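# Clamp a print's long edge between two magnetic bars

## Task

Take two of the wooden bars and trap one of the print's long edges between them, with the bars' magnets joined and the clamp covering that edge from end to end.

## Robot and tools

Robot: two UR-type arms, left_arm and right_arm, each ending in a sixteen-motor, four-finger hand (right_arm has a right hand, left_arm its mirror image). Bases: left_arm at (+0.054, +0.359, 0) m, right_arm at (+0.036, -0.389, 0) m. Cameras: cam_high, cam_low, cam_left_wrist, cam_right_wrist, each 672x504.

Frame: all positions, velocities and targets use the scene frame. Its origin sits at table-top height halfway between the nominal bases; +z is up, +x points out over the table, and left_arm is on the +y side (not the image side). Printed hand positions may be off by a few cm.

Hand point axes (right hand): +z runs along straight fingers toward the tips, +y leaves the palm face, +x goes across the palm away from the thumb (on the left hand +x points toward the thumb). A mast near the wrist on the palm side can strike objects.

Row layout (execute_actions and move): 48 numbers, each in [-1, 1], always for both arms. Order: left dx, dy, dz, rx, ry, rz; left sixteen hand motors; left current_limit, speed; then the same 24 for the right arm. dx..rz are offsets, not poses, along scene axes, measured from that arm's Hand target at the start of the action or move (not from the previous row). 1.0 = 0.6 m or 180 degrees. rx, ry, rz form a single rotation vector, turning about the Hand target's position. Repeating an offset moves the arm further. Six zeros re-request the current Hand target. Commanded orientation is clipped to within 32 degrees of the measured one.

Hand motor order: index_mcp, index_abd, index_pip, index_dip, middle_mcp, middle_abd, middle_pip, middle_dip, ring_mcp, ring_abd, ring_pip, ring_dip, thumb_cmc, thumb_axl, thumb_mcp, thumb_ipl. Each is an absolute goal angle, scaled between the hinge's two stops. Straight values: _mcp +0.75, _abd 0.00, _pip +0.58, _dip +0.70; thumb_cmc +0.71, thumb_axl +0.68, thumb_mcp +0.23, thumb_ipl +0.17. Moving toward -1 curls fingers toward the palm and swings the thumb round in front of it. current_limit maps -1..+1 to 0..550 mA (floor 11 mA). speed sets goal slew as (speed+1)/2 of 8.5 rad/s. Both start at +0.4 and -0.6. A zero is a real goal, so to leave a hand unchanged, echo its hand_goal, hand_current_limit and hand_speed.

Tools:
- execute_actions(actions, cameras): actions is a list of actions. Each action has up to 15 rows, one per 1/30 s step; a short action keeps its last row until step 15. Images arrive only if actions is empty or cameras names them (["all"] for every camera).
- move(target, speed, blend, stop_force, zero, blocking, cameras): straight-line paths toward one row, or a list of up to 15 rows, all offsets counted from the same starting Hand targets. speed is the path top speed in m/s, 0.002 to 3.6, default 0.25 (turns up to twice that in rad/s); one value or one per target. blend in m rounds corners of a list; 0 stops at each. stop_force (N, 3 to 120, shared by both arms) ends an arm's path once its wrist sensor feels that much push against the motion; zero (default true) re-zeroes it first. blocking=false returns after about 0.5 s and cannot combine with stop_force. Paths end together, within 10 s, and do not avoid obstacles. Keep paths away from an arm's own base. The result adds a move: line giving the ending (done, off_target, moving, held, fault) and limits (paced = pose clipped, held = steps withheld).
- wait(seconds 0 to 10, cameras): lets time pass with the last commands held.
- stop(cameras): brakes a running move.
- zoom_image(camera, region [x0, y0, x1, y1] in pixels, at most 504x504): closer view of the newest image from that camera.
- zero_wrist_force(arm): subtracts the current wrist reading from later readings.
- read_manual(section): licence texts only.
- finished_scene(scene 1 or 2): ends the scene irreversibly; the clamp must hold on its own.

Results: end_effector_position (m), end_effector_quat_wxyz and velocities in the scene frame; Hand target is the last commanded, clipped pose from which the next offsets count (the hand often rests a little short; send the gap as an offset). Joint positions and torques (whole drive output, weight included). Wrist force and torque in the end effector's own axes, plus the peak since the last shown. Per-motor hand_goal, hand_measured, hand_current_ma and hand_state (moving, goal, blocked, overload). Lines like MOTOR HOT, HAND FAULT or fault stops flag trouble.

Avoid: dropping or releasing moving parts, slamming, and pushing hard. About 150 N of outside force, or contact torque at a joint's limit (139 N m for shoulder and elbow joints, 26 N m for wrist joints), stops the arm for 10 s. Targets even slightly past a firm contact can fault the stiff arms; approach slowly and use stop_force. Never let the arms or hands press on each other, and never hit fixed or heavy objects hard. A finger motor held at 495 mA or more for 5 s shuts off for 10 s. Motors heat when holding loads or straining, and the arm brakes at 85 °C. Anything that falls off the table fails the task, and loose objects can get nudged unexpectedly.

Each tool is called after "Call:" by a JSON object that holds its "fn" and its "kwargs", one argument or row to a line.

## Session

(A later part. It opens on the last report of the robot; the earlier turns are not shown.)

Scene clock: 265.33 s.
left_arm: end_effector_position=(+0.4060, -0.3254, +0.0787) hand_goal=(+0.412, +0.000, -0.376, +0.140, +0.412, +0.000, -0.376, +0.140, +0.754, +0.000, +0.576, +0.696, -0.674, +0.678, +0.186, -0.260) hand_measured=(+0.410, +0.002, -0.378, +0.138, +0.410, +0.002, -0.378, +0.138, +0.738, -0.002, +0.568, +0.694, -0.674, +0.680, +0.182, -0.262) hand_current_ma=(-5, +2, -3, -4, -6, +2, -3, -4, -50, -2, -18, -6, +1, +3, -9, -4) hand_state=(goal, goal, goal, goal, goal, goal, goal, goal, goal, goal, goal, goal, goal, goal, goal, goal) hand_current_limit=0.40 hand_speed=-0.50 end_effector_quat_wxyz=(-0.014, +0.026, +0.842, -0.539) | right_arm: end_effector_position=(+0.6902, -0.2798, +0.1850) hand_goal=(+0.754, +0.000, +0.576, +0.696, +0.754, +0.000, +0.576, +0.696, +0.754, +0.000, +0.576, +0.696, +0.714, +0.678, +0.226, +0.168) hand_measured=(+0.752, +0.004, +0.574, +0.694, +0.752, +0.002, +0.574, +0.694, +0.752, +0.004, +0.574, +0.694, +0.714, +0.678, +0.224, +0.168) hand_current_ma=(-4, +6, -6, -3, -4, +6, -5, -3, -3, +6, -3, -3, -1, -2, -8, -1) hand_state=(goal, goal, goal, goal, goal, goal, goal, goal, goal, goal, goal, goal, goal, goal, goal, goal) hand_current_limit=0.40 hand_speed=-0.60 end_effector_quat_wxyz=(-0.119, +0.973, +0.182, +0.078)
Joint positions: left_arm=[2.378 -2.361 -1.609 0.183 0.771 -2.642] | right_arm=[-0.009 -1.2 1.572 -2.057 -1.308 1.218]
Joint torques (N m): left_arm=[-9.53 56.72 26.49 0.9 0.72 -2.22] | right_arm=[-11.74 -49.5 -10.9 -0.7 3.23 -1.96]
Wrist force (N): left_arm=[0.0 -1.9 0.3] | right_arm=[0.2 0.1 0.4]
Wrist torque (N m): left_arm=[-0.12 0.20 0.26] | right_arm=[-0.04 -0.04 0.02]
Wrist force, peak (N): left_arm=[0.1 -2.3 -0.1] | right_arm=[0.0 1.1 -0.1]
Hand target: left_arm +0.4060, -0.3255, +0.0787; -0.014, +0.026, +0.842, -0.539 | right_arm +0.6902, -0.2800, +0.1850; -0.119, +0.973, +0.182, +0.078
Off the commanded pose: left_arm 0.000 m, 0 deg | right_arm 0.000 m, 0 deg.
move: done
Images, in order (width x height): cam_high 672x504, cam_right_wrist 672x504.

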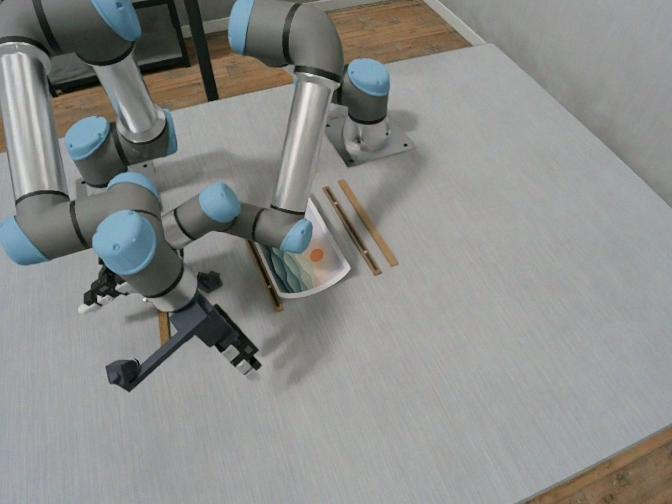

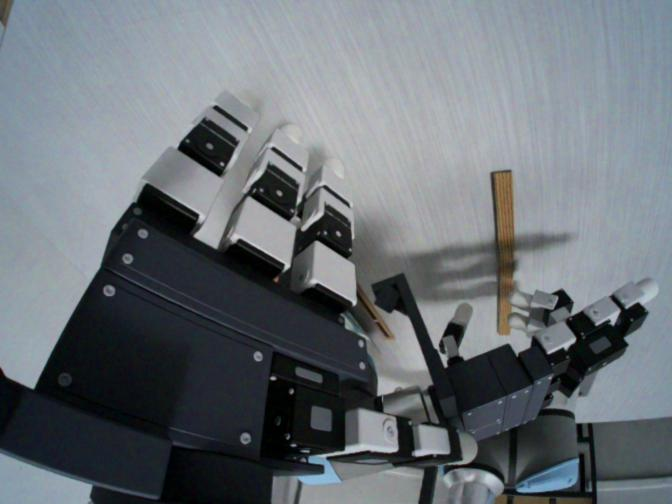

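Call:
{"fn": "move", "kwargs": {
  "target": [
    [0.0023, -0.039, -0.0808, 0, 0, -0.0078, 0.411, 0, -0.3766, 0.139, 0.411, 0, -0.3766, 0.139, 0.754, 0, 0.576, 0.696, -0.674, 0.678, 0.1854, -0.26, 0.4, -0.5, 0, 0, 0, 0, 0, 0, 0.754, 0, 0.576, 0.696, 0.754, 0, 0.576, 0.696, 0.754, 0, 0.576, 0.696, 0.714, 0.678, 0.226, 0.168, 0.4, -0.6]
  ],
  "speed": 0.1,
  "cameras": ["cam_right_wrist", "cam_left_wrist"]
}}

Call:
{"fn": "zoom_image", "kwargs": {
  "camera": "cam_right_wrist",
  "region": [430, 180, 570, 320]
}}

Scene clock: 267.93 s.
left_arm: end_effector_position=(+0.4074, -0.3488, +0.0304) hand_goal=(+0.412, +0.000, -0.376, +0.140, +0.412, +0.000, -0.376, +0.140, +0.754, +0.000, +0.576, +0.696, -0.674, +0.678, +0.186, -0.260) hand_measured=(+0.410, +0.002, -0.378, +0.138, +0.410, +0.002, -0.378, +0.138, +0.738, -0.002, +0.568, +0.694, -0.674, +0.680, +0.182, -0.262) hand_current_ma=(-5, +2, -3, -4, -6, +2, -3, -4, -50, -2, -18, -6, +1, +3, -9, -4) hand_state=(goal, goal, goal, goal, goal, goal, goal, goal, goal, goal, goal, goal, goal, goal, goal, goal) hand_current_limit=0.40 hand_speed=-0.50 end_effector_quat_wxyz=(-0.021, +0.037, +0.842, -0.538) | right_arm: end_effector_position=(+0.6902, -0.2800, +0.1850) hand_goal=(+0.754, +0.000, +0.576, +0.696, +0.754, +0.000, +0.576, +0.696, +0.754, +0.000, +0.576, +0.696, +0.714, +0.678, +0.226, +0.168) hand_measured=(+0.752, +0.004, +0.574, +0.694, +0.752, +0.002, +0.574, +0.694, +0.752, +0.004, +0.574, +0.694, +0.714, +0.678, +0.224, +0.168) hand_current_ma=(-4, +6, -6, -3, -4, +6, -5, -3, -3, +6, -3, -3, -1, -2, -8, -1) hand_state=(goal, goal, goal, goal, goal, goal, goal, goal, goal, goal, goal, goal, goal, goal, goal, goal) hand_current_limit=0.40 hand_speed=-0.60 end_effector_quat_wxyz=(-0.119, +0.973, +0.182, +0.078)
Joint positions: left_arm=[2.355 -2.482 -1.525 0.218 0.77 -2.64] | right_arm=[-0.009 -1.2 1.573 -2.057 -1.308 1.218]
Joint torques (N m): left_arm=[-9.31 42.67 24.35 3.68 -1.64 -0.6] | right_arm=[-12.04 -49.82 -10.74 -0.69 3.09 -2.27]
Wrist force (N): left_arm=[-0.3 -1.4 -0.4] | right_arm=[0.2 0.1 0.3]
Wrist torque (N m): left_arm=[-0.02 0.25 0.09] | right_arm=[-0.04 -0.03 0.01]
Wrist force, peak (N): left_arm=[0.2 -2.5 -0.4] | right_arm=[0.4 0.3 0.5]
Hand target: left_arm +0.4074, -0.3489, +0.0303; -0.021, +0.037, +0.842, -0.538 | right_arm +0.6902, -0.2800, +0.1850; -0.119, +0.973, +0.182, +0.078
Off the commanded pose: left_arm 0.000 m, 0 deg | right_arm 0.000 m, 0 deg.
move: done
Images, in order (width x height): cam_left_wrist 672x504, cam_right_wrist 672x504.

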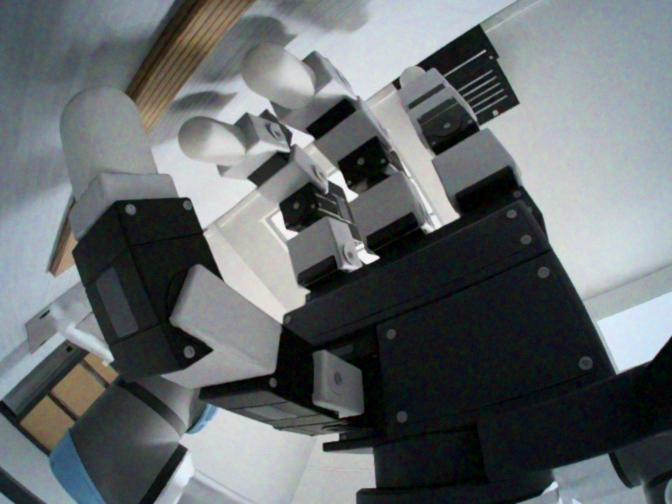

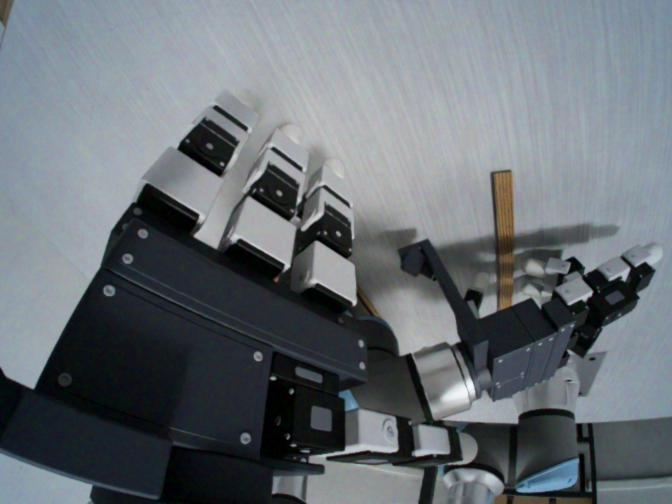

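Scaled by 3.600 from the camera's 672x504 image, which has a finer 960x720 frame.

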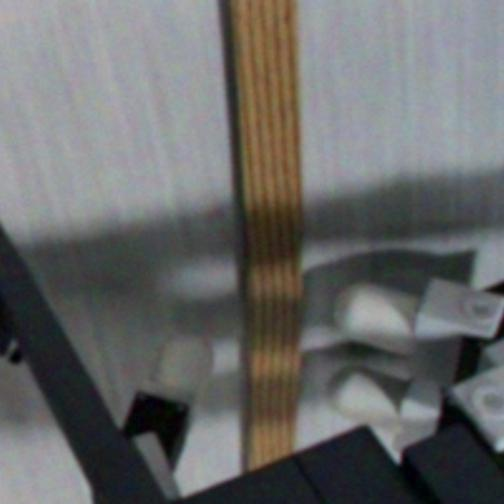

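Call:
{"fn": "move", "kwargs": {
  "target": [
    [0, 0, -0.0063, 0, 0, 0, 0.285, 0, -0.3175, 0.135, 0.285, 0, -0.3175, 0.135, 0.754, 0, 0.576, 0.696, -0.674, 0.678, 0.06, -0.215, 0.4, -0.7, 0, 0, 0, 0, 0, 0, 0.754, 0, 0.576, 0.696, 0.754, 0, 0.576, 0.696, 0.754, 0, 0.576, 0.696, 0.714, 0.678, 0.226, 0.168, 0.4, -0.6]
  ],
  "speed": 0.05
}}

Call:
{"fn": "move", "kwargs": {
  "target": [0, 0, -0.012, 0, 0, 0, 0.285, 0, -0.3175, 0.135, 0.285, 0, -0.3175, 0.135, 0.754, 0, 0.576, 0.696, -0.674, 0.678, 0.06, -0.215, 0.4, -0.7, 0, 0, 0, 0, 0, 0, 0.754, 0, 0.576, 0.696, 0.754, 0, 0.576, 0.696, 0.754, 0, 0.576, 0.696, 0.714, 0.678, 0.226, 0.168, 0.4, -0.6],
  "speed": 0.006,
  "stop_force": 3
}}

Call:
{"fn": "move", "kwargs": {
  "target": [
    [0, 0, 0, 0, 0, 0, 0.2233, 0, -0.348, 0.12, 0.2233, 0, -0.348, 0.12, 0.754, 0, 0.576, 0.696, -0.674, 0.678, 0.0, -0.245, 0.6, -0.9, 0, 0, 0, 0, 0, 0, 0.754, 0, 0.576, 0.696, 0.754, 0, 0.576, 0.696, 0.754, 0, 0.576, 0.696, 0.714, 0.678, 0.226, 0.168, 0.4, -0.6]
  ],
  "speed": 0.01,
  "cameras": ["cam_right_wrist", "cam_left_wrist"]
}}

Call:
{"fn": "zoom_image", "kwargs": {
  "camera": "cam_right_wrist",
  "region": [430, 180, 570, 320]
}}

Call:
{"fn": "zoom_image", "kwargs": {
  "camera": "cam_left_wrist",
  "region": [40, 0, 360, 240]
}}

Scene clock: 269.77 s.
left_arm: end_effector_position=(+0.4074, -0.3489, +0.0266) hand_goal=(+0.286, +0.000, -0.318, +0.136, +0.286, +0.000, -0.318, +0.136, +0.754, +0.000, +0.576, +0.696, -0.674, +0.678, +0.060, -0.214) hand_measured=(+0.284, +0.002, -0.320, +0.138, +0.284, +0.002, -0.320, +0.138, +0.738, -0.002, +0.568, +0.694, -0.674, +0.680, +0.062, -0.216) hand_current_ma=(-2, +2, -3, +3, -3, +2, -3, +3, -50, -2, -18, -6, +1, +3, +5, -4) hand_state=(goal, goal, goal, goal, goal, goal, goal, goal, goal, goal, goal, goal, goal, goal, goal, goal) hand_current_limit=0.40 hand_speed=-0.70 end_effector_quat_wxyz=(-0.021, +0.037, +0.842, -0.538) | right_arm: end_effector_position=(+0.6902, -0.2800, +0.1850) hand_goal=(+0.754, +0.000, +0.576, +0.696, +0.754, +0.000, +0.576, +0.696, +0.754, +0.000, +0.576, +0.696, +0.714, +0.678, +0.226, +0.168) hand_measured=(+0.752, +0.004, +0.574, +0.694, +0.752, +0.002, +0.574, +0.694, +0.752, +0.004, +0.574, +0.694, +0.714, +0.678, +0.224, +0.168) hand_current_ma=(-4, +6, -6, -3, -4, +6, -5, -3, -3, +6, -3, -3, -1, -2, -8, -1) hand_state=(goal, goal, goal, goal, goal, goal, goal, goal, goal, goal, goal, goal, goal, goal, goal, goal) hand_current_limit=0.40 hand_speed=-0.60 end_effector_quat_wxyz=(-0.119, +0.973, +0.182, +0.078)
Joint positions: left_arm=[2.355 -2.489 -1.524 0.224 0.77 -2.64] | right_arm=[-0.009 -1.2 1.573 -2.057 -1.308 1.218]
Joint torques (N m): left_arm=[-7.77 43.76 24.17 3.49 -0.32 -0.53] | right_arm=[-12.27 -50.36 -10.88 -0.58 3.04 -2.13]
Wrist force (N): left_arm=[0.2 -1.5 -0.2] | right_arm=[0.4 0.4 0.5]
Wrist torque (N m): left_arm=[-0.03 0.19 0.14] | right_arm=[-0.01 -0.07 0.05]
Wrist force, peak (N): left_arm=[0.2 -2.0 -0.1] | right_arm=[0.4 0.4 0.5]
Hand target: left_arm +0.4074, -0.3489, +0.0265; -0.021, +0.037, +0.842, -0.538 | right_arm +0.6902, -0.2800, +0.1850; -0.119, +0.973, +0.182, +0.078
Off the commanded pose: left_arm 0.000 m, 0 deg | right_arm 0.000 m, 0 deg.
move: done

Scene clock: 271.37 s.
left_arm: end_effector_position=(+0.4074, -0.3489, +0.0232) hand_goal=(+0.286, +0.000, -0.318, +0.136, +0.286, +0.000, -0.318, +0.136, +0.754, +0.000, +0.576, +0.696, -0.674, +0.678, +0.060, -0.214) hand_measured=(+0.284, +0.002, -0.318, +0.138, +0.284, +0.002, -0.320, +0.138, +0.738, -0.002, +0.568, +0.694, -0.674, +0.680, +0.062, -0.218) hand_current_ma=(-2, +2, -2, +2, -3, +2, -3, +3, -50, -2, -18, -6, +1, +3, +6, -11) hand_state=(goal, goal, goal, goal, goal, goal, goal, goal, goal, goal, goal, goal, goal, goal, goal, goal) hand_current_limit=0.40 hand_speed=-0.70 end_effector_quat_wxyz=(-0.021, +0.037, +0.842, -0.538) | right_arm: end_effector_position=(+0.6902, -0.2800, +0.1850) hand_goal=(+0.754, +0.000, +0.576, +0.696, +0.754, +0.000, +0.576, +0.696, +0.754, +0.000, +0.576, +0.696, +0.714, +0.678, +0.226, +0.168) hand_measured=(+0.752, +0.004, +0.574, +0.694, +0.752, +0.002, +0.574, +0.694, +0.752, +0.004, +0.574, +0.694, +0.714, +0.678, +0.224, +0.168) hand_current_ma=(-4, +6, -6, -3, -4, +6, -5, -3, -3, +6, -3, -3, -1, -2, -8, -1) hand_state=(goal, goal, goal, goal, goal, goal, goal, goal, goal, goal, goal, goal, goal, goal, goal, goal) hand_current_limit=0.40 hand_speed=-0.60 end_effector_quat_wxyz=(-0.119, +0.973, +0.182, +0.078)
Joint positions: left_arm=[2.355 -2.495 -1.523 0.229 0.77 -2.64] | right_arm=[-0.009 -1.2 1.573 -2.057 -1.308 1.218]
Joint torques (N m): left_arm=[-8.55 56.92 9.01 0.43 0.33 -0.11] | right_arm=[-11.81 -49.09 -11.05 -0.4 2.82 -2.12]
Wrist force (N): left_arm=[0.4 -3.2 -1.6] | right_arm=[0.3 0.1 0.4]
Wrist torque (N m): left_arm=[-0.14 0.18 0.13] | right_arm=[-0.05 -0.05 0.02]
Wrist force, peak (N): left_arm=[0.2 -5.9 -2.8] | right_arm=[0.3 -0.1 0.5]
Hand target: left_arm +0.4074, -0.3489, +0.0232; -0.021, +0.037, +0.842, -0.538 (not the last commanded pose) | right_arm +0.6902, -0.2800, +0.1850; -0.119, +0.973, +0.182, +0.078
Off the commanded pose: left_arm 0.004 m, 0 deg | right_arm 0.000 m, 0 deg.
move: contact (left_arm)

Scene clock: 272.20 s.
left_arm: end_effector_position=(+0.4074, -0.3489, +0.0232) hand_goal=(+0.224, +0.000, -0.348, +0.120, +0.224, +0.000, -0.348, +0.120, +0.754, +0.000, +0.576, +0.696, -0.674, +0.678, +0.000, -0.244) hand_measured=(+0.256, +0.002, -0.346, +0.116, +0.228, +0.002, -0.348, +0.118, +0.738, -0.002, +0.568, +0.694, -0.674, +0.680, +0.062, -0.222) hand_current_ma=(+104, +2, +2, -7, +6, +2, +1, -3, -50, -2, -18, -6, +1, +3, +299, +91) hand_state=(blocked, goal, goal, goal, moving, goal, goal, goal, goal, goal, goal, goal, goal, goal, blocked, blocked) hand_current_limit=0.60 hand_speed=-0.90 end_effector_quat_wxyz=(-0.021, +0.037, +0.842, -0.538) | right_arm: end_effector_position=(+0.6902, -0.2800, +0.1850) hand_goal=(+0.754, +0.000, +0.576, +0.696, +0.754, +0.000, +0.576, +0.696, +0.754, +0.000, +0.576, +0.696, +0.714, +0.678, +0.226, +0.168) hand_measured=(+0.752, +0.004, +0.574, +0.694, +0.752, +0.002, +0.574, +0.694, +0.752, +0.004, +0.574, +0.694, +0.714, +0.678, +0.224, +0.168) hand_current_ma=(-4, +6, -6, -3, -4, +6, -5, -3, -3, +6, -3, -3, -1, -2, -8, -1) hand_state=(goal, goal, goal, goal, goal, goal, goal, goal, goal, goal, goal, goal, goal, goal, goal, goal) hand_current_limit=0.40 hand_speed=-0.60 end_effector_quat_wxyz=(-0.119, +0.973, +0.182, +0.078)
Joint positions: left_arm=[2.355 -2.495 -1.523 0.229 0.77 -2.64] | right_arm=[-0.009 -1.2 1.573 -2.057 -1.308 1.218]
Joint torques (N m): left_arm=[-9.12 53.45 6.69 0.74 0.08 -0.18] | right_arm=[-12.13 -48.93 -10.86 -0.64 3.12 -2]
Wrist force (N): left_arm=[-0.3 -4.5 -1.8] | right_arm=[0.2 0.0 0.3]
Wrist torque (N m): left_arm=[-0.21 0.24 0.08] | right_arm=[-0.05 -0.04 0.02]
Wrist force, peak (N): left_arm=[-0.4 -5.4 -0.9] | right_arm=[0.3 0.1 0.5]
Hand target: left_arm +0.4074, -0.3489, +0.0232; -0.021, +0.037, +0.842, -0.538 | right_arm +0.6902, -0.2800, +0.1850; -0.119, +0.973, +0.182, +0.078
Off the commanded pose: left_arm 0.000 m, 0 deg | right_arm 0.000 m, 0 deg.
move: done
Images, in order (width x height): cam_left_wrist 672x504, cam_right_wrist 672x504.

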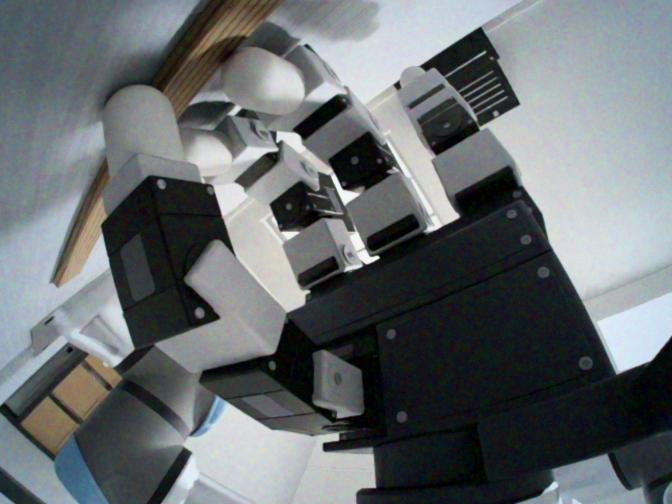

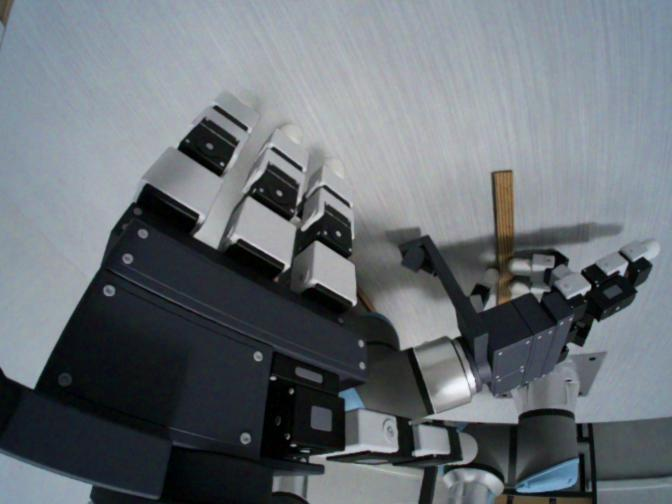

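Scaled by 3.600 from the camera's 672x504 image, which has a finer 960x720 frame.

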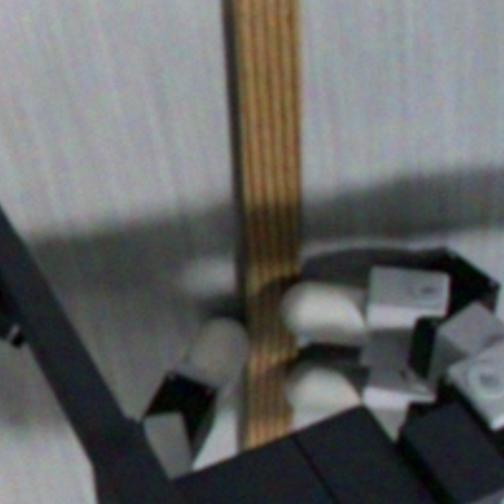

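Scaled by 1.575 from the camera's 672x504 image, which has a finer 960x720 frame.

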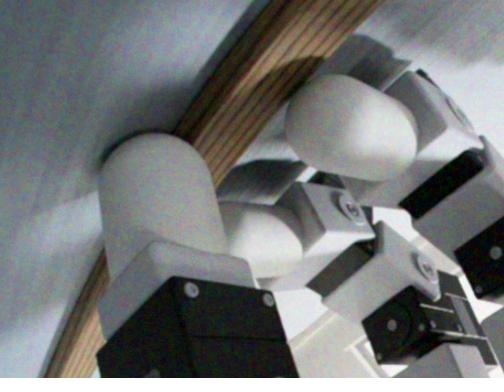

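Call:
{"fn": "move", "kwargs": {
  "target": [
    [0, 0, 0.0, 0, 0, 0, 0.411, 0, -0.3766, 0.16, 0.411, 0, -0.3766, 0.16, 0.754, 0, 0.576, 0.696, -0.674, 0.678, 0.14, -0.245, 0.4, -0.6, 0, 0, 0, 0, 0, 0, 0.754, 0, 0.576, 0.696, 0.754, 0, 0.576, 0.696, 0.754, 0, 0.576, 0.696, 0.714, 0.678, 0.226, 0.168, 0.4, -0.6],
    [0, 0, 0.012, 0, 0, 0, 0.411, 0, -0.3766, 0.16, 0.411, 0, -0.3766, 0.16, 0.754, 0, 0.576, 0.696, -0.674, 0.678, 0.1854, -0.26, 0.4, -0.6, 0, 0, 0, 0, 0, 0, 0.754, 0, 0.576, 0.696, 0.754, 0, 0.576, 0.696, 0.754, 0, 0.576, 0.696, 0.714, 0.678, 0.226, 0.168, 0.4, -0.6]
  ],
  "speed": 0.05,
  "cameras": ["cam_right_wrist", "cam_left_wrist"]
}}

Call:
{"fn": "zoom_image", "kwargs": {
  "camera": "cam_right_wrist",
  "region": [430, 180, 570, 320]
}}

Scene clock: 277.77 s.
left_arm: end_effector_position=(+0.4074, -0.3489, +0.0304) hand_goal=(+0.412, +0.000, -0.376, +0.160, +0.412, +0.000, -0.376, +0.160, +0.754, +0.000, +0.576, +0.696, -0.674, +0.678, +0.186, -0.260) hand_measured=(+0.400, +0.002, -0.378, +0.158, +0.398, +0.002, -0.378, +0.158, +0.738, -0.002, +0.568, +0.694, -0.674, +0.680, +0.182, -0.258) hand_current_ma=(-33, +2, -3, -4, -38, +2, -3, -4, -50, -2, -18, -6, +1, +3, -10, +8) hand_state=(goal, goal, goal, goal, goal, goal, goal, goal, goal, goal, goal, goal, goal, goal, goal, goal) hand_current_limit=0.40 hand_speed=-0.60 end_effector_quat_wxyz=(-0.021, +0.037, +0.842, -0.538) | right_arm: end_effector_position=(+0.6902, -0.2800, +0.1850) hand_goal=(+0.754, +0.000, +0.576, +0.696, +0.754, +0.000, +0.576, +0.696, +0.754, +0.000, +0.576, +0.696, +0.714, +0.678, +0.226, +0.168) hand_measured=(+0.752, +0.004, +0.574, +0.694, +0.752, +0.002, +0.574, +0.694, +0.752, +0.004, +0.574, +0.694, +0.714, +0.678, +0.224, +0.168) hand_current_ma=(-4, +6, -6, -3, -4, +6, -5, -3, -3, +6, -3, -3, -1, -2, -8, -1) hand_state=(goal, goal, goal, goal, goal, goal, goal, goal, goal, goal, goal, goal, goal, goal, goal, goal) hand_current_limit=0.40 hand_speed=-0.60 end_effector_quat_wxyz=(-0.119, +0.973, +0.182, +0.078)
Joint positions: left_arm=[2.355 -2.482 -1.525 0.218 0.77 -2.64] | right_arm=[-0.009 -1.2 1.573 -2.057 -1.308 1.218]
Joint torques (N m): left_arm=[-9.13 57.72 6.87 0.69 0.22 -0.52] | right_arm=[-11.88 -48.44 -10.09 -0.71 2.87 -2.24]
Wrist force (N): left_arm=[-0.1 -1.6 0.0] | right_arm=[0.3 0.4 0.2]
Wrist torque (N m): left_arm=[-0.06 0.23 0.11] | right_arm=[0.01 -0.05 0.03]
Wrist force, peak (N): left_arm=[-0.4 -4.4 -2.4] | right_arm=[0.4 0.2 0.5]
Hand target: left_arm +0.4074, -0.3489, +0.0304; -0.021, +0.037, +0.842, -0.538 | right_arm +0.6902, -0.2800, +0.1850; -0.119, +0.973, +0.182, +0.078
Off the commanded pose: left_arm 0.000 m, 0 deg | right_arm 0.000 m, 0 deg.
move: done
Images, in order (width x height): cam_left_wrist 672x504, cam_right_wrist 672x504.

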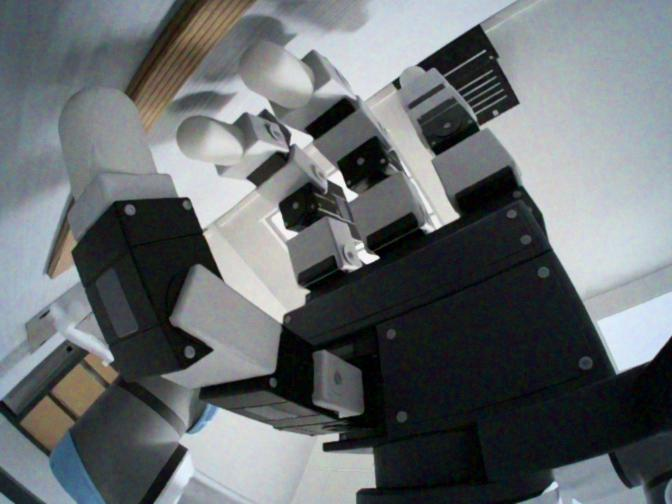

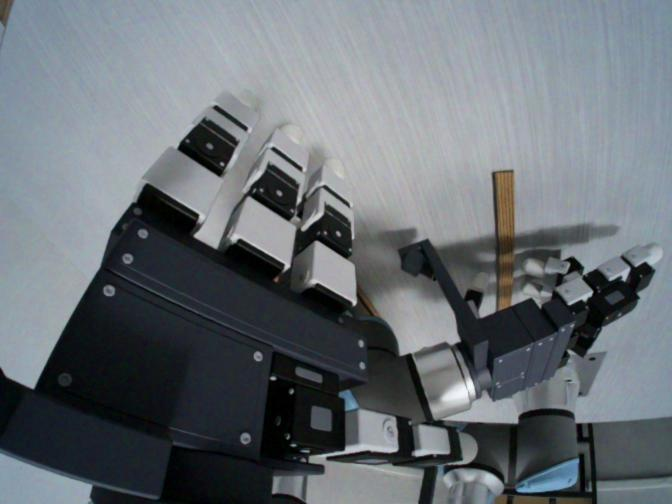

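Scaled by 3.600 from the camera's 672x504 image, which has a finer 960x720 frame.

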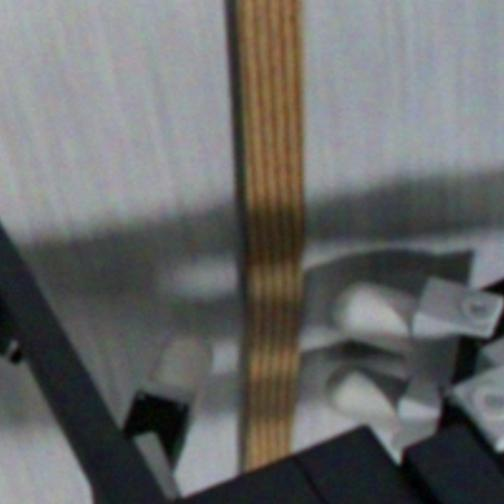

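Call:
{"fn": "execute_actions", "kwargs": {
  "actions": []
}}

Scene clock: 286.50 s.
left_arm: end_effector_position=(+0.4074, -0.3489, +0.0304) hand_goal=(+0.412, +0.000, -0.376, +0.160, +0.412, +0.000, -0.376, +0.160, +0.754, +0.000, +0.576, +0.696, -0.674, +0.678, +0.186, -0.260) hand_measured=(+0.400, +0.002, -0.378, +0.158, +0.398, +0.002, -0.378, +0.158, +0.738, -0.002, +0.568, +0.694, -0.674, +0.680, +0.182, -0.258) hand_current_ma=(-33, +2, -3, -4, -38, +2, -3, -4, -50, -2, -18, -6, +1, +3, -10, +8) hand_state=(goal, goal, goal, goal, goal, goal, goal, goal, goal, goal, goal, goal, goal, goal, goal, goal) hand_current_limit=0.40 hand_speed=-0.60 end_effector_quat_wxyz=(-0.021, +0.037, +0.842, -0.538) | right_arm: end_effector_position=(+0.6902, -0.2800, +0.1850) hand_goal=(+0.754, +0.000, +0.576, +0.696, +0.754, +0.000, +0.576, +0.696, +0.754, +0.000, +0.576, +0.696, +0.714, +0.678, +0.226, +0.168) hand_measured=(+0.752, +0.004, +0.574, +0.694, +0.752, +0.002, +0.574, +0.694, +0.752, +0.004, +0.574, +0.694, +0.714, +0.678, +0.224, +0.168) hand_current_ma=(-4, +6, -6, -3, -4, +6, -5, -3, -3, +6, -3, -3, -1, -2, -8, -1) hand_state=(goal, goal, goal, goal, goal, goal, goal, goal, goal, goal, goal, goal, goal, goal, goal, goal) hand_current_limit=0.40 hand_speed=-0.60 end_effector_quat_wxyz=(-0.119, +0.973, +0.182, +0.078)
Joint positions: left_arm=[2.355 -2.482 -1.525 0.218 0.77 -2.64] | right_arm=[-0.009 -1.2 1.573 -2.057 -1.308 1.218]
Joint velocities: within noise
Joint torques (N m): left_arm=[-5.11 58.87 8.99 0.79 -0.11 1.11] | right_arm=[-12.19 -48.28 -11.06 -0.55 2.62 -2.02]
Wrist force (N): left_arm=[-0.2 -1.7 -0.3] | right_arm=[0.3 0.3 0.5]
Wrist torque (N m): left_arm=[-0.06 0.23 0.11] | right_arm=[-0.03 -0.06 0.03]
Wrist force, peak (N): left_arm=[-0.2 -1.9 0.1] | right_arm=[0.3 0.3 0.6]
Hand target: left_arm +0.4074, -0.3489, +0.0304; -0.021, +0.037, +0.842, -0.538 | right_arm +0.6902, -0.2800, +0.1850; -0.119, +0.973, +0.182, +0.078
Off the commanded pose: left_arm 0.000 m, 0 deg | right_arm 0.000 m, 0 deg.

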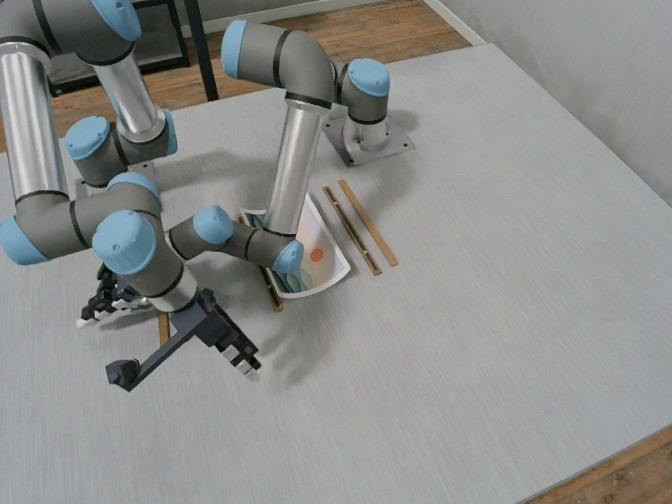

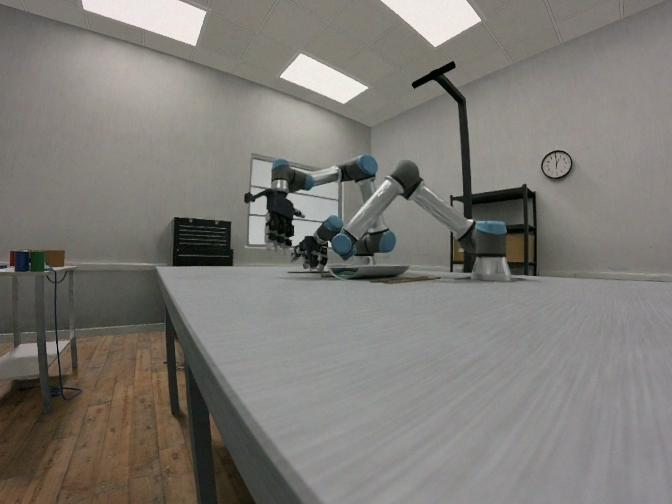

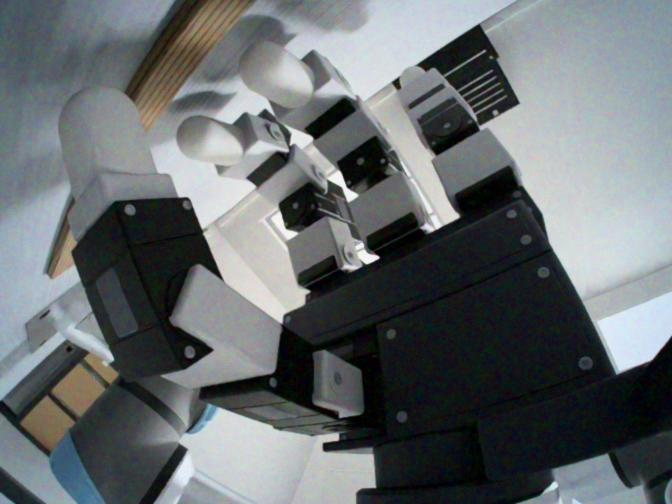

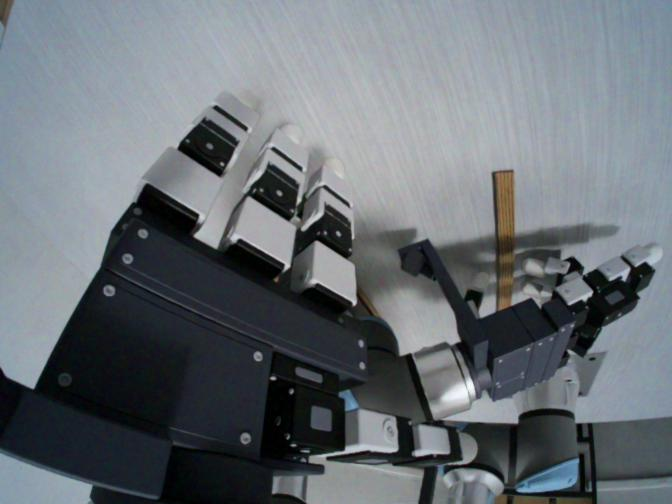

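Call:
{"fn": "move", "kwargs": {
  "target": [0,0,-0.01133,0,0,0,0.411,0,-0.3766,0.16,0.411,0,-0.3766,0.16,0.754,0,0.576,0.696,-0.674,0.678,0.1854,-0.26,0.4,-0.6,0,0,0,0,0,0,0.754,0,0.576,0.696,0.754,0,0.576,0.696,0.754,0,0.576,0.696,0.714,0.678,0.226,0.168,0.4,-0.6],
  "speed": 0.03
}}

Call:
{"fn": "execute_actions", "kwargs": {
  "actions": [
    [[0,0,0,0,0,0,0.31,0,-0.330,0.154,0.31,0,-0.330,0.154,0.754,0,0.576,0.696,-0.674,0.678,0.09,-0.226,0.4,-0.7,0,0,0,0,0,0,0.754,0,0.576,0.696,0.754,0,0.576,0.696,0.754,0,0.576,0.696,0.714,0.678,0.226,0.168,0.4,-0.6]]
  ],
  "cameras": ["cam_left_wrist","cam_right_wrist"]
}}

Scene clock: 288.37 s.
left_arm: end_effector_position=(+0.4074, -0.3489, +0.0238) hand_goal=(+0.412, +0.000, -0.376, +0.160, +0.412, +0.000, -0.376, +0.160, +0.754, +0.000, +0.576, +0.696, -0.674, +0.678, +0.186, -0.260) hand_measured=(+0.400, +0.002, -0.378, +0.158, +0.398, +0.002, -0.378, +0.158, +0.738, -0.002, +0.568, +0.694, -0.674, +0.680, +0.182, -0.258) hand_current_ma=(-33, +2, -3, -4, -38, +2, -3, -4, -50, -2, -18, -6, +1, +3, -10, +8) hand_state=(goal, goal, goal, goal, goal, goal, goal, goal, goal, goal, goal, goal, goal, goal, goal, goal) hand_current_limit=0.40 hand_speed=-0.60 end_effector_quat_wxyz=(-0.021, +0.037, +0.842, -0.538) | right_arm: end_effector_position=(+0.6902, -0.2800, +0.1850) hand_goal=(+0.754, +0.000, +0.576, +0.696, +0.754, +0.000, +0.576, +0.696, +0.754, +0.000, +0.576, +0.696, +0.714, +0.678, +0.226, +0.168) hand_measured=(+0.752, +0.004, +0.574, +0.694, +0.752, +0.002, +0.574, +0.694, +0.752, +0.004, +0.574, +0.694, +0.714, +0.678, +0.224, +0.168) hand_current_ma=(-4, +6, -6, -3, -4, +6, -5, -3, -3, +6, -3, -3, -1, -2, -8, -1) hand_state=(goal, goal, goal, goal, goal, goal, goal, goal, goal, goal, goal, goal, goal, goal, goal, goal) hand_current_limit=0.40 hand_speed=-0.60 end_effector_quat_wxyz=(-0.119, +0.973, +0.182, +0.078)
Joint positions: left_arm=[2.355 -2.494 -1.523 0.228 0.77 -2.64] | right_arm=[-0.009 -1.2 1.573 -2.057 -1.308 1.218]
Joint torques (N m): left_arm=[-5.68 44.63 24.29 3.62 0.23 0.92] | right_arm=[-11.14 -49.8 -10.78 -0.63 2.59 -2.13]
Wrist force (N): left_arm=[-0.5 -1.6 -0.4] | right_arm=[0.4 0.3 0.2]
Wrist torque (N m): left_arm=[-0.03 0.27 0.09] | right_arm=[0.00 -0.06 0.03]
Wrist force, peak (N): left_arm=[0.0 -1.9 -0.2] | right_arm=[0.3 0.3 0.5]
Hand target: left_arm +0.4074, -0.3489, +0.0236; -0.021, +0.037, +0.842, -0.538 | right_arm +0.6902, -0.2800, +0.1850; -0.119, +0.973, +0.182, +0.078
Off the commanded pose: left_arm 0.000 m, 0 deg | right_arm 0.000 m, 0 deg.
move: done

Scene clock: 289.07 s.
left_arm: end_effector_position=(+0.4074, -0.3489, +0.0236) hand_goal=(+0.310, +0.000, -0.330, +0.154, +0.310, +0.000, -0.330, +0.154, +0.754, +0.000, +0.576, +0.696, -0.674, +0.678, +0.090, -0.226) hand_measured=(+0.308, +0.002, -0.332, +0.152, +0.308, +0.002, -0.332, +0.152, +0.738, -0.002, +0.568, +0.694, -0.674, +0.680, +0.138, -0.224) hand_current_ma=(-2, +2, -3, -5, -3, +2, -3, -4, -50, -2, -18, -6, +0, +3, +220, +3) hand_state=(goal, goal, goal, goal, goal, goal, goal, goal, goal, goal, goal, goal, goal, goal, blocked, goal) hand_current_limit=0.40 hand_speed=-0.70 end_effector_quat_wxyz=(-0.021, +0.037, +0.842, -0.538) | right_arm: end_effector_position=(+0.6902, -0.2800, +0.1850) hand_goal=(+0.754, +0.000, +0.576, +0.696, +0.754, +0.000, +0.576, +0.696, +0.754, +0.000, +0.576, +0.696, +0.714, +0.678, +0.226, +0.168) hand_measured=(+0.752, +0.004, +0.574, +0.694, +0.752, +0.002, +0.574, +0.694, +0.752, +0.004, +0.574, +0.694, +0.714, +0.678, +0.224, +0.168) hand_current_ma=(-4, +6, -6, -3, -4, +6, -5, -3, -3, +6, -3, -3, -1, -2, -8, -1) hand_state=(goal, goal, goal, goal, goal, goal, goal, goal, goal, goal, goal, goal, goal, goal, goal, goal) hand_current_limit=0.40 hand_speed=-0.60 end_effector_quat_wxyz=(-0.119, +0.973, +0.182, +0.078)
Joint positions: left_arm=[2.355 -2.494 -1.523 0.229 0.77 -2.64] | right_arm=[-0.009 -1.2 1.573 -2.057 -1.308 1.218]
Joint torques (N m): left_arm=[-4.33 38.3 14.21 2.15 0.12 -0.53] | right_arm=[-12.33 -47.31 -11.83 -0.57 2.34 -2.07]
Wrist force (N): left_arm=[0.1 -7.4 -5.1] | right_arm=[0.2 0.3 0.3]
Wrist torque (N m): left_arm=[-0.56 0.23 0.08] | right_arm=[-0.01 -0.05 0.02]
Wrist force, peak (N): left_arm=[0.5 -7.6 -5.3] | right_arm=[0.4 0.4 0.5]
Hand target: left_arm +0.4074, -0.3489, +0.0236; -0.021, +0.037, +0.842, -0.538 | right_arm +0.6902, -0.2800, +0.1850; -0.119, +0.973, +0.182, +0.078
Off the commanded pose: left_arm 0.000 m, 0 deg | right_arm 0.000 m, 0 deg.
Step readings (end_effector_position of left_arm | right_arm):
0: (+0.4074, -0.3489, +0.0238) | (+0.6902, -0.2800, +0.1850)
1: (+0.4074, -0.3489, +0.0237) | (+0.6902, -0.2800, +0.1850)
2: (+0.4074, -0.3489, +0.0237) | (+0.6902, -0.2800, +0.1850)
4: (+0.4074, -0.3489, +0.0237) | (+0.6902, -0.2800, +0.1850)
8: (+0.4074, -0.3489, +0.0237) | (+0.6902, -0.2800, +0.1850)
15: (+0.4074, -0.3489, +0.0236) | (+0.6902, -0.2800, +0.1850)
Images, in order (width x height): cam_left_wrist 672x504, cam_right_wrist 672x504.

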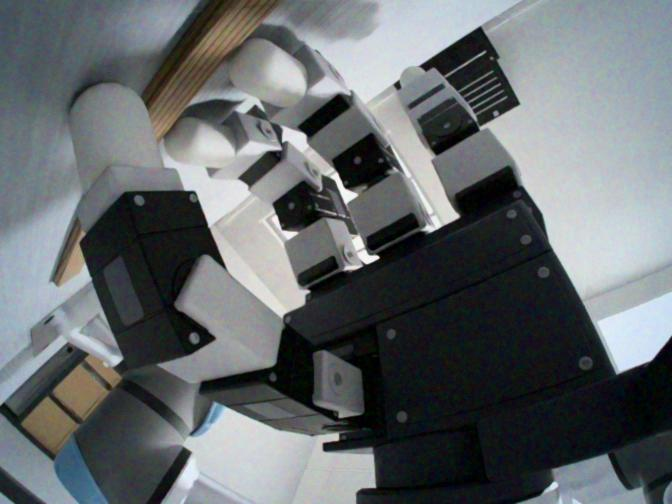

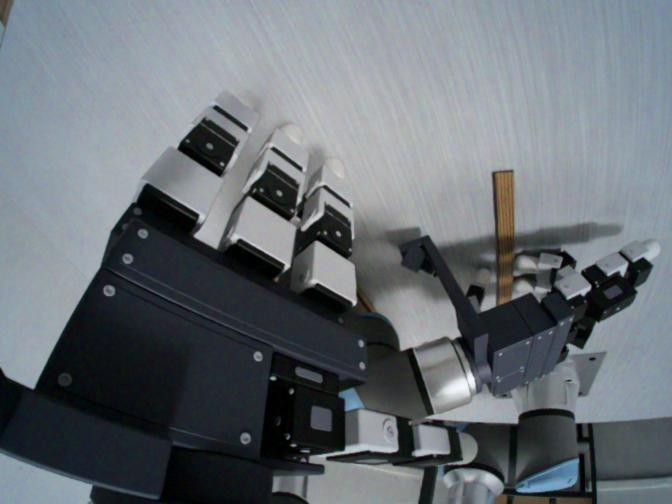

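Call:
{"fn": "execute_actions", "kwargs": {
  "actions": [
    [[0,0,0,0,0,0,0.31,0,-0.330,0.154,0.31,0,-0.330,0.154,0.754,0,0.576,0.696,-0.674,0.678,0.1854,-0.262,0.4,-0.8,0,0,0,0,0,0,0.754,0,0.576,0.696,0.754,0,0.576,0.696,0.754,0,0.576,0.696,0.714,0.678,0.226,0.168,0.4,-0.6]],
    [[0,0,0,0,0,0,0.31,0,-0.330,0.154,0.31,0,-0.330,0.154,0.754,0,0.576,0.696,-0.674,0.678,0.1461,-0.2582,0.4,-0.8,0,0,0,0,0,0,0.754,0,0.576,0.696,0.754,0,0.576,0.696,0.754,0,0.576,0.696,0.714,0.678,0.226,0.168,0.4,-0.6]],
    [[0,0,0,0,0,0,0.295,0,-0.3235,0.153,0.295,0,-0.3235,0.153,0.754,0,0.576,0.696,-0.674,0.678,0.1124,-0.2471,0.4,-0.8,0,0,0,0,0,0,0.754,0,0.576,0.696,0.754,0,0.576,0.696,0.754,0,0.576,0.696,0.714,0.678,0.226,0.168,0.4,-0.6]],
    [[0,0,0,0,0,0,0.283,0,-0.3175,0.152,0.283,0,-0.3175,0.152,0.754,0,0.576,0.696,-0.674,0.678,0.0787,-0.2311,0.4,-0.8,0,0,0,0,0,0,0.754,0,0.576,0.696,0.754,0,0.576,0.696,0.754,0,0.576,0.696,0.714,0.678,0.226,0.168,0.4,-0.6]]
  ]
}}

Call:
{"fn": "zoom_image", "kwargs": {
  "camera": "cam_left_wrist",
  "region": [20, 0, 340, 240]
}}

Scene clock: 294.13 s.
left_arm: end_effector_position=(+0.4074, -0.3489, +0.0236) hand_goal=(+0.284, +0.000, -0.318, +0.152, +0.284, +0.000, -0.318, +0.152, +0.754, +0.000, +0.576, +0.696, -0.674, +0.678, +0.078, -0.232) hand_measured=(+0.284, +0.002, -0.320, +0.152, +0.282, +0.002, -0.320, +0.152, +0.738, -0.002, +0.568, +0.694, -0.674, +0.680, +0.080, -0.234) hand_current_ma=(+0, +2, -5, -1, -2, +2, -3, +0, -50, -2, -18, -6, +0, +3, +4, -4) hand_state=(goal, goal, goal, goal, goal, goal, goal, goal, goal, goal, goal, goal, goal, goal, goal, goal) hand_current_limit=0.40 hand_speed=-0.80 end_effector_quat_wxyz=(-0.021, +0.037, +0.842, -0.538) | right_arm: end_effector_position=(+0.6902, -0.2800, +0.1850) hand_goal=(+0.754, +0.000, +0.576, +0.696, +0.754, +0.000, +0.576, +0.696, +0.754, +0.000, +0.576, +0.696, +0.714, +0.678, +0.226, +0.168) hand_measured=(+0.752, +0.004, +0.574, +0.694, +0.752, +0.002, +0.574, +0.694, +0.752, +0.004, +0.574, +0.694, +0.714, +0.678, +0.224, +0.168) hand_current_ma=(-4, +6, -6, -3, -4, +6, -5, -3, -3, +6, -3, -3, -1, -2, -8, -1) hand_state=(goal, goal, goal, goal, goal, goal, goal, goal, goal, goal, goal, goal, goal, goal, goal, goal) hand_current_limit=0.40 hand_speed=-0.60 end_effector_quat_wxyz=(-0.119, +0.973, +0.182, +0.078)
Joint positions: left_arm=[2.355 -2.494 -1.523 0.229 0.77 -2.64] | right_arm=[-0.009 -1.2 1.573 -2.057 -1.308 1.218]
Joint torques (N m): left_arm=[-3.08 54.71 20.21 3.47 0.41 -0.7] | right_arm=[-10.53 -49.21 -11.53 -0.54 2.38 -2]
Wrist force (N): left_arm=[0.0 -1.6 -0.3] | right_arm=[0.2 0.1 0.2]
Wrist torque (N m): left_arm=[0.00 0.21 0.12] | right_arm=[-0.03 -0.04 0.01]
Wrist force, peak (N): left_arm=[0.4 -7.9 -5.5] | right_arm=[0.4 0.2 0.6]
Hand target: left_arm +0.4074, -0.3489, +0.0236; -0.021, +0.037, +0.842, -0.538 | right_arm +0.6902, -0.2800, +0.1850; -0.119, +0.973, +0.182, +0.078
Off the commanded pose: left_arm 0.000 m, 0 deg | right_arm 0.000 m, 0 deg.
Step readings (end_effector_position of left_arm | right_arm):
0: (+0.4074, -0.3489, +0.0236) | (+0.6902, -0.2800, +0.1850)
1: (+0.4074, -0.3489, +0.0236) | (+0.6902, -0.2800, +0.1850)
2: (+0.4074, -0.3489, +0.0236) | (+0.6902, -0.2800, +0.1850)
4: (+0.4074, -0.3489, +0.0236) | (+0.6902, -0.2800, +0.1850)
8: (+0.4074, -0.3489, +0.0236) | (+0.6902, -0.2800, +0.1850)
15: (+0.4074, -0.3489, +0.0236) | (+0.6902, -0.2800, +0.1850)
16: (+0.4074, -0.3489, +0.0236) | (+0.6902, -0.2800, +0.1850)
17: (+0.4074, -0.3489, +0.0236) | (+0.6902, -0.2800, +0.1850)
19: (+0.4074, -0.3489, +0.0236) | (+0.6902, -0.2800, +0.1850)
23: (+0.4074, -0.3489, +0.0236) | (+0.6902, -0.2800, +0.1850)
30: (+0.4074, -0.3489, +0.0236) | (+0.6902, -0.2800, +0.1850)
31: (+0.4074, -0.3489, +0.0236) | (+0.6902, -0.2800, +0.1850)
32: (+0.4074, -0.3489, +0.0236) | (+0.6902, -0.2800, +0.1850)
34: (+0.4074, -0.3489, +0.0236) | (+0.6902, -0.2800, +0.1850)
38: (+0.4074, -0.3489, +0.0236) | (+0.6902, -0.2800, +0.1850)
45: (+0.4074, -0.3489, +0.0236) | (+0.6902, -0.2800, +0.1850)
46: (+0.4074, -0.3489, +0.0236) | (+0.6902, -0.2800, +0.1850)
47: (+0.4074, -0.3489, +0.0236) | (+0.6902, -0.2800, +0.1850)
49: (+0.4074, -0.3489, +0.0236) | (+0.6902, -0.2800, +0.1850)
53: (+0.4074, -0.3489, +0.0236) | (+0.6902, -0.2800, +0.1850)
60: (+0.4074, -0.3489, +0.0236) | (+0.6902, -0.2800, +0.1850)

Scaled by 1.575 from the camera's 672x504 image, which has a finer 960x720 frame.
This view is cut from an older image: the scene may have changed since it was taken.

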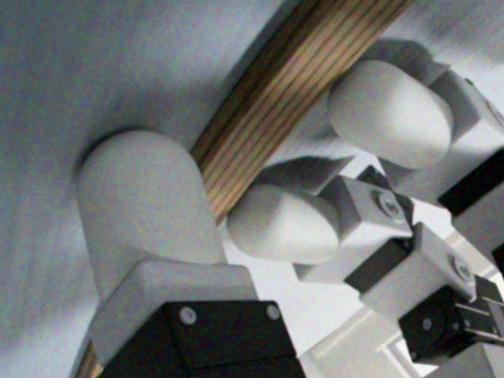

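Call:
{"fn": "execute_actions", "kwargs": {
  "actions": [
    [[0,0,0,0,0,0,0.274,0,-0.3215,0.151,0.274,0,-0.3215,0.151,0.754,0,0.576,0.696,-0.674,0.678,0.0596,-0.2202,0.4,-0.8,0,0,0,0,0,0,0.754,0,0.576,0.696,0.754,0,0.576,0.696,0.754,0,0.576,0.696,0.714,0.678,0.226,0.168,0.4,-0.6]],
    [[0,0,0,0,0,0,0.265,0,-0.3265,0.149,0.265,0,-0.3265,0.149,0.754,0,0.576,0.696,-0.674,0.678,0.044,-0.222,0.4,-0.8,0,0,0,0,0,0,0.754,0,0.576,0.696,0.754,0,0.576,0.696,0.754,0,0.576,0.696,0.714,0.678,0.226,0.168,0.4,-0.6]]
  ],
  "cameras": ["cam_left_wrist"]
}}

Call:
{"fn": "zoom_image", "kwargs": {
  "camera": "cam_left_wrist",
  "region": [20, 0, 340, 240]
}}

Scene clock: 296.03 s.
left_arm: end_effector_position=(+0.4074, -0.3489, +0.0236) hand_goal=(+0.266, +0.000, -0.326, +0.150, +0.266, +0.000, -0.326, +0.150, +0.754, +0.000, +0.576, +0.696, -0.674, +0.678, +0.044, -0.222) hand_measured=(+0.274, +0.002, -0.320, +0.152, +0.272, +0.002, -0.320, +0.152, +0.738, -0.002, +0.568, +0.694, -0.674, +0.680, +0.062, -0.220) hand_current_ma=(+23, +2, +12, +3, +13, +2, +14, +3, -50, -2, -18, -6, +0, +3, +70, +6) hand_state=(goal, goal, goal, goal, goal, goal, goal, goal, goal, goal, goal, goal, goal, goal, goal, goal) hand_current_limit=0.40 hand_speed=-0.80 end_effector_quat_wxyz=(-0.021, +0.037, +0.842, -0.538) | right_arm: end_effector_position=(+0.6902, -0.2800, +0.1850) hand_goal=(+0.754, +0.000, +0.576, +0.696, +0.754, +0.000, +0.576, +0.696, +0.754, +0.000, +0.576, +0.696, +0.714, +0.678, +0.226, +0.168) hand_measured=(+0.752, +0.004, +0.574, +0.694, +0.752, +0.002, +0.574, +0.694, +0.752, +0.004, +0.574, +0.694, +0.714, +0.678, +0.224, +0.168) hand_current_ma=(-4, +6, -6, -3, -4, +6, -5, -3, -3, +6, -3, -3, -1, -2, -8, -1) hand_state=(goal, goal, goal, goal, goal, goal, goal, goal, goal, goal, goal, goal, goal, goal, goal, goal) hand_current_limit=0.40 hand_speed=-0.60 end_effector_quat_wxyz=(-0.119, +0.973, +0.182, +0.078)
Joint positions: left_arm=[2.355 -2.494 -1.523 0.229 0.77 -2.64] | right_arm=[-0.009 -1.2 1.573 -2.057 -1.308 1.218]
Joint torques (N m): left_arm=[-1.66 56.79 22.62 3.16 0.07 -1.2] | right_arm=[-11.51 -49.02 -10.96 -0.77 2.49 -1.92]
Wrist force (N): left_arm=[0.1 -2.3 -0.2] | right_arm=[0.2 0.2 0.3]
Wrist torque (N m): left_arm=[-0.07 0.19 0.13] | right_arm=[-0.03 -0.04 0.02]
Wrist force, peak (N): left_arm=[-0.2 -2.5 -0.2] | right_arm=[0.4 0.2 0.5]
Hand target: left_arm +0.4074, -0.3489, +0.0236; -0.021, +0.037, +0.842, -0.538 | right_arm +0.6902, -0.2800, +0.1850; -0.119, +0.973, +0.182, +0.078
Off the commanded pose: left_arm 0.000 m, 0 deg | right_arm 0.000 m, 0 deg.
Step readings (end_effector_position of left_arm | right_arm):
0: (+0.4074, -0.3489, +0.0236) | (+0.6902, -0.2800, +0.1850)
1: (+0.4074, -0.3489, +0.0236) | (+0.6902, -0.2800, +0.1850)
2: (+0.4074, -0.3489, +0.0236) | (+0.6902, -0.2800, +0.1850)
4: (+0.4074, -0.3489, +0.0236) | (+0.6902, -0.2800, +0.1850)
8: (+0.4074, -0.3489, +0.0236) | (+0.6902, -0.2800, +0.1850)
15: (+0.4074, -0.3489, +0.0236) | (+0.6902, -0.2800, +0.1850)
16: (+0.4074, -0.3489, +0.0236) | (+0.6902, -0.2800, +0.1850)
17: (+0.4074, -0.3489, +0.0236) | (+0.6902, -0.2800, +0.1850)
19: (+0.4074, -0.3489, +0.0236) | (+0.6902, -0.2800, +0.1850)
23: (+0.4074, -0.3489, +0.0236) | (+0.6902, -0.2800, +0.1850)
30: (+0.4074, -0.3489, +0.0236) | (+0.6902, -0.2800, +0.1850)
Images, in order (width x height): cam_left_wrist 672x504.

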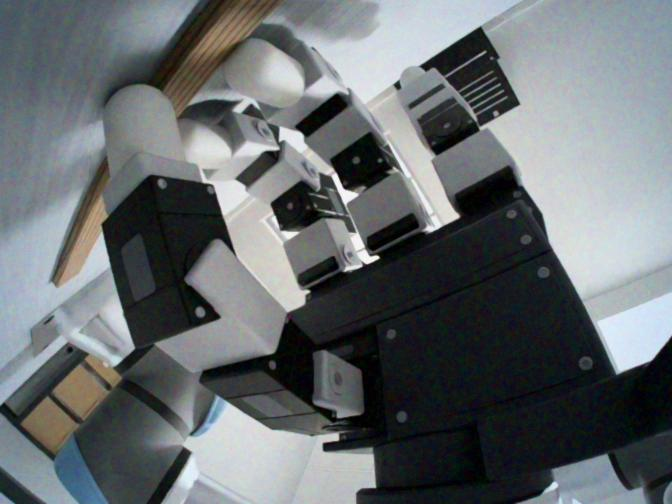

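Scaled by 1.575 from the camera's 672x504 image, which has a finer 960x720 frame.

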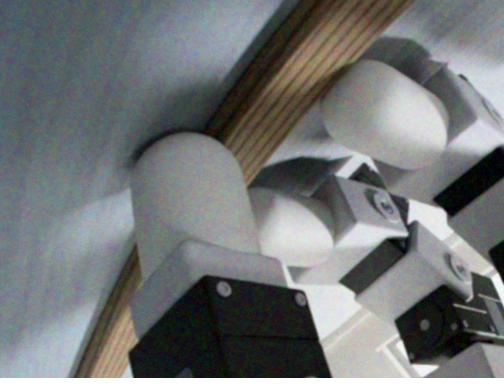

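Call:
{"fn": "execute_actions", "kwargs": {
  "actions": [
    [[0,0,0,0,0,0,0.253,0,-0.334,0.147,0.253,0,-0.334,0.147,0.754,0,0.576,0.696,-0.674,0.678,0.028,-0.238,0.5,-0.95,0,0,0,0,0,0,0.754,0,0.576,0.696,0.754,0,0.576,0.696,0.754,0,0.576,0.696,0.714,0.678,0.226,0.168,0.4,-0.6]],
    [[0,0,0,0,0,0,0.24,0,-0.341,0.144,0.24,0,-0.341,0.144,0.754,0,0.576,0.696,-0.674,0.678,0.006,-0.249,0.5,-0.95,0,0,0,0,0,0,0.754,0,0.576,0.696,0.754,0,0.576,0.696,0.754,0,0.576,0.696,0.714,0.678,0.226,0.168,0.4,-0.6]]
  ],
  "cameras": ["cam_left_wrist"]
}}

Call:
{"fn": "zoom_image", "kwargs": {
  "camera": "cam_left_wrist",
  "region": [20, 0, 340, 240]
}}

Scene clock: 298.30 s.
left_arm: end_effector_position=(+0.4074, -0.3489, +0.0236) hand_goal=(+0.240, +0.000, -0.340, +0.144, +0.240, +0.000, -0.340, +0.144, +0.754, +0.000, +0.576, +0.696, -0.674, +0.678, +0.006, -0.248) hand_measured=(+0.270, +0.002, -0.322, +0.150, +0.268, +0.002, -0.322, +0.150, +0.738, -0.002, +0.568, +0.694, -0.674, +0.680, +0.060, -0.222) hand_current_ma=(+104, +2, +51, +15, +92, +2, +49, +11, -50, -2, -18, -6, +0, +3, +258, +114) hand_state=(blocked, goal, goal, goal, blocked, goal, goal, goal, goal, goal, goal, goal, goal, goal, blocked, blocked) hand_current_limit=0.50 hand_speed=-0.95 end_effector_quat_wxyz=(-0.021, +0.037, +0.842, -0.538) | right_arm: end_effector_position=(+0.6902, -0.2800, +0.1850) hand_goal=(+0.754, +0.000, +0.576, +0.696, +0.754, +0.000, +0.576, +0.696, +0.754, +0.000, +0.576, +0.696, +0.714, +0.678, +0.226, +0.168) hand_measured=(+0.752, +0.004, +0.574, +0.694, +0.752, +0.002, +0.574, +0.694, +0.752, +0.004, +0.574, +0.694, +0.714, +0.678, +0.224, +0.168) hand_current_ma=(-4, +6, -6, -3, -4, +6, -5, -3, -3, +6, -3, -3, -1, -2, -8, -1) hand_state=(goal, goal, goal, goal, goal, goal, goal, goal, goal, goal, goal, goal, goal, goal, goal, goal) hand_current_limit=0.40 hand_speed=-0.60 end_effector_quat_wxyz=(-0.119, +0.973, +0.182, +0.078)
Joint positions: left_arm=[2.355 -2.494 -1.523 0.229 0.77 -2.64] | right_arm=[-0.009 -1.2 1.573 -2.057 -1.308 1.218]
Joint torques (N m): left_arm=[-1.01 54.97 22.3 3.3 0.44 -1.13] | right_arm=[-12.36 -48.04 -10.99 -0.69 2.4 -2.15]
Wrist force (N): left_arm=[-0.1 -2.8 -0.5] | right_arm=[0.4 0.3 0.3]
Wrist torque (N m): left_arm=[-0.11 0.22 0.12] | right_arm=[-0.01 -0.06 0.03]
Wrist force, peak (N): left_arm=[-0.2 -2.9 -0.7] | right_arm=[0.4 0.4 0.5]
Hand target: left_arm +0.4074, -0.3489, +0.0236; -0.021, +0.037, +0.842, -0.538 | right_arm +0.6902, -0.2800, +0.1850; -0.119, +0.973, +0.182, +0.078
Off the commanded pose: left_arm 0.000 m, 0 deg | right_arm 0.000 m, 0 deg.
Step readings (end_effector_position of left_arm | right_arm):
0: (+0.4074, -0.3489, +0.0236) | (+0.6902, -0.2800, +0.1850)
1: (+0.4074, -0.3489, +0.0236) | (+0.6902, -0.2800, +0.1850)
2: (+0.4074, -0.3489, +0.0236) | (+0.6902, -0.2800, +0.1850)
4: (+0.4074, -0.3489, +0.0236) | (+0.6902, -0.2800, +0.1850)
8: (+0.4074, -0.3489, +0.0236) | (+0.6902, -0.2800, +0.1850)
15: (+0.4074, -0.3489, +0.0236) | (+0.6902, -0.2800, +0.1850)
16: (+0.4074, -0.3489, +0.0236) | (+0.6902, -0.2800, +0.1850)
17: (+0.4074, -0.3489, +0.0236) | (+0.6902, -0.2800, +0.1850)
19: (+0.4074, -0.3489, +0.0236) | (+0.6902, -0.2800, +0.1850)
23: (+0.4074, -0.3489, +0.0236) | (+0.6902, -0.2800, +0.1850)
30: (+0.4074, -0.3489, +0.0236) | (+0.6902, -0.2800, +0.1850)
Images, in order (width x height): cam_left_wrist 672x504.

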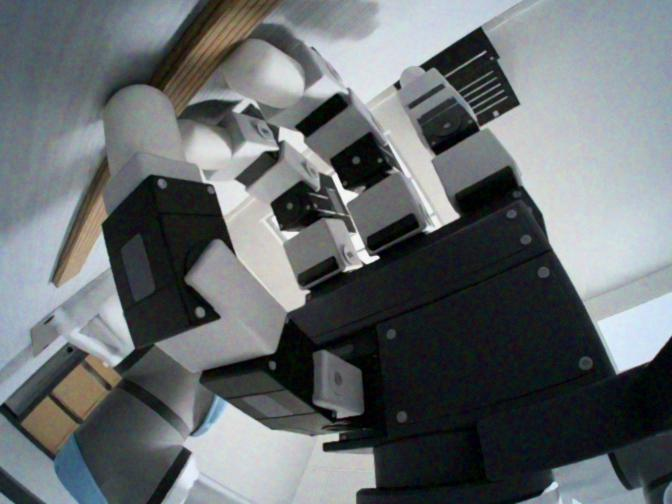

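Scaled by 1.575 from the camera's 672x504 image, which has a finer 960x720 frame.

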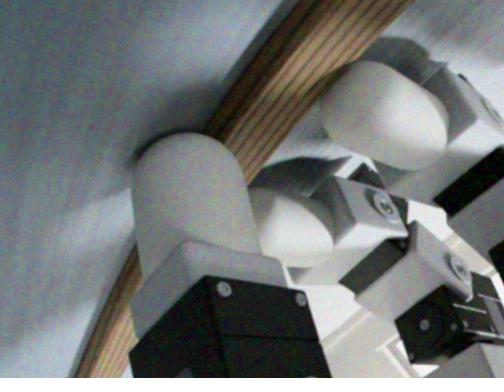

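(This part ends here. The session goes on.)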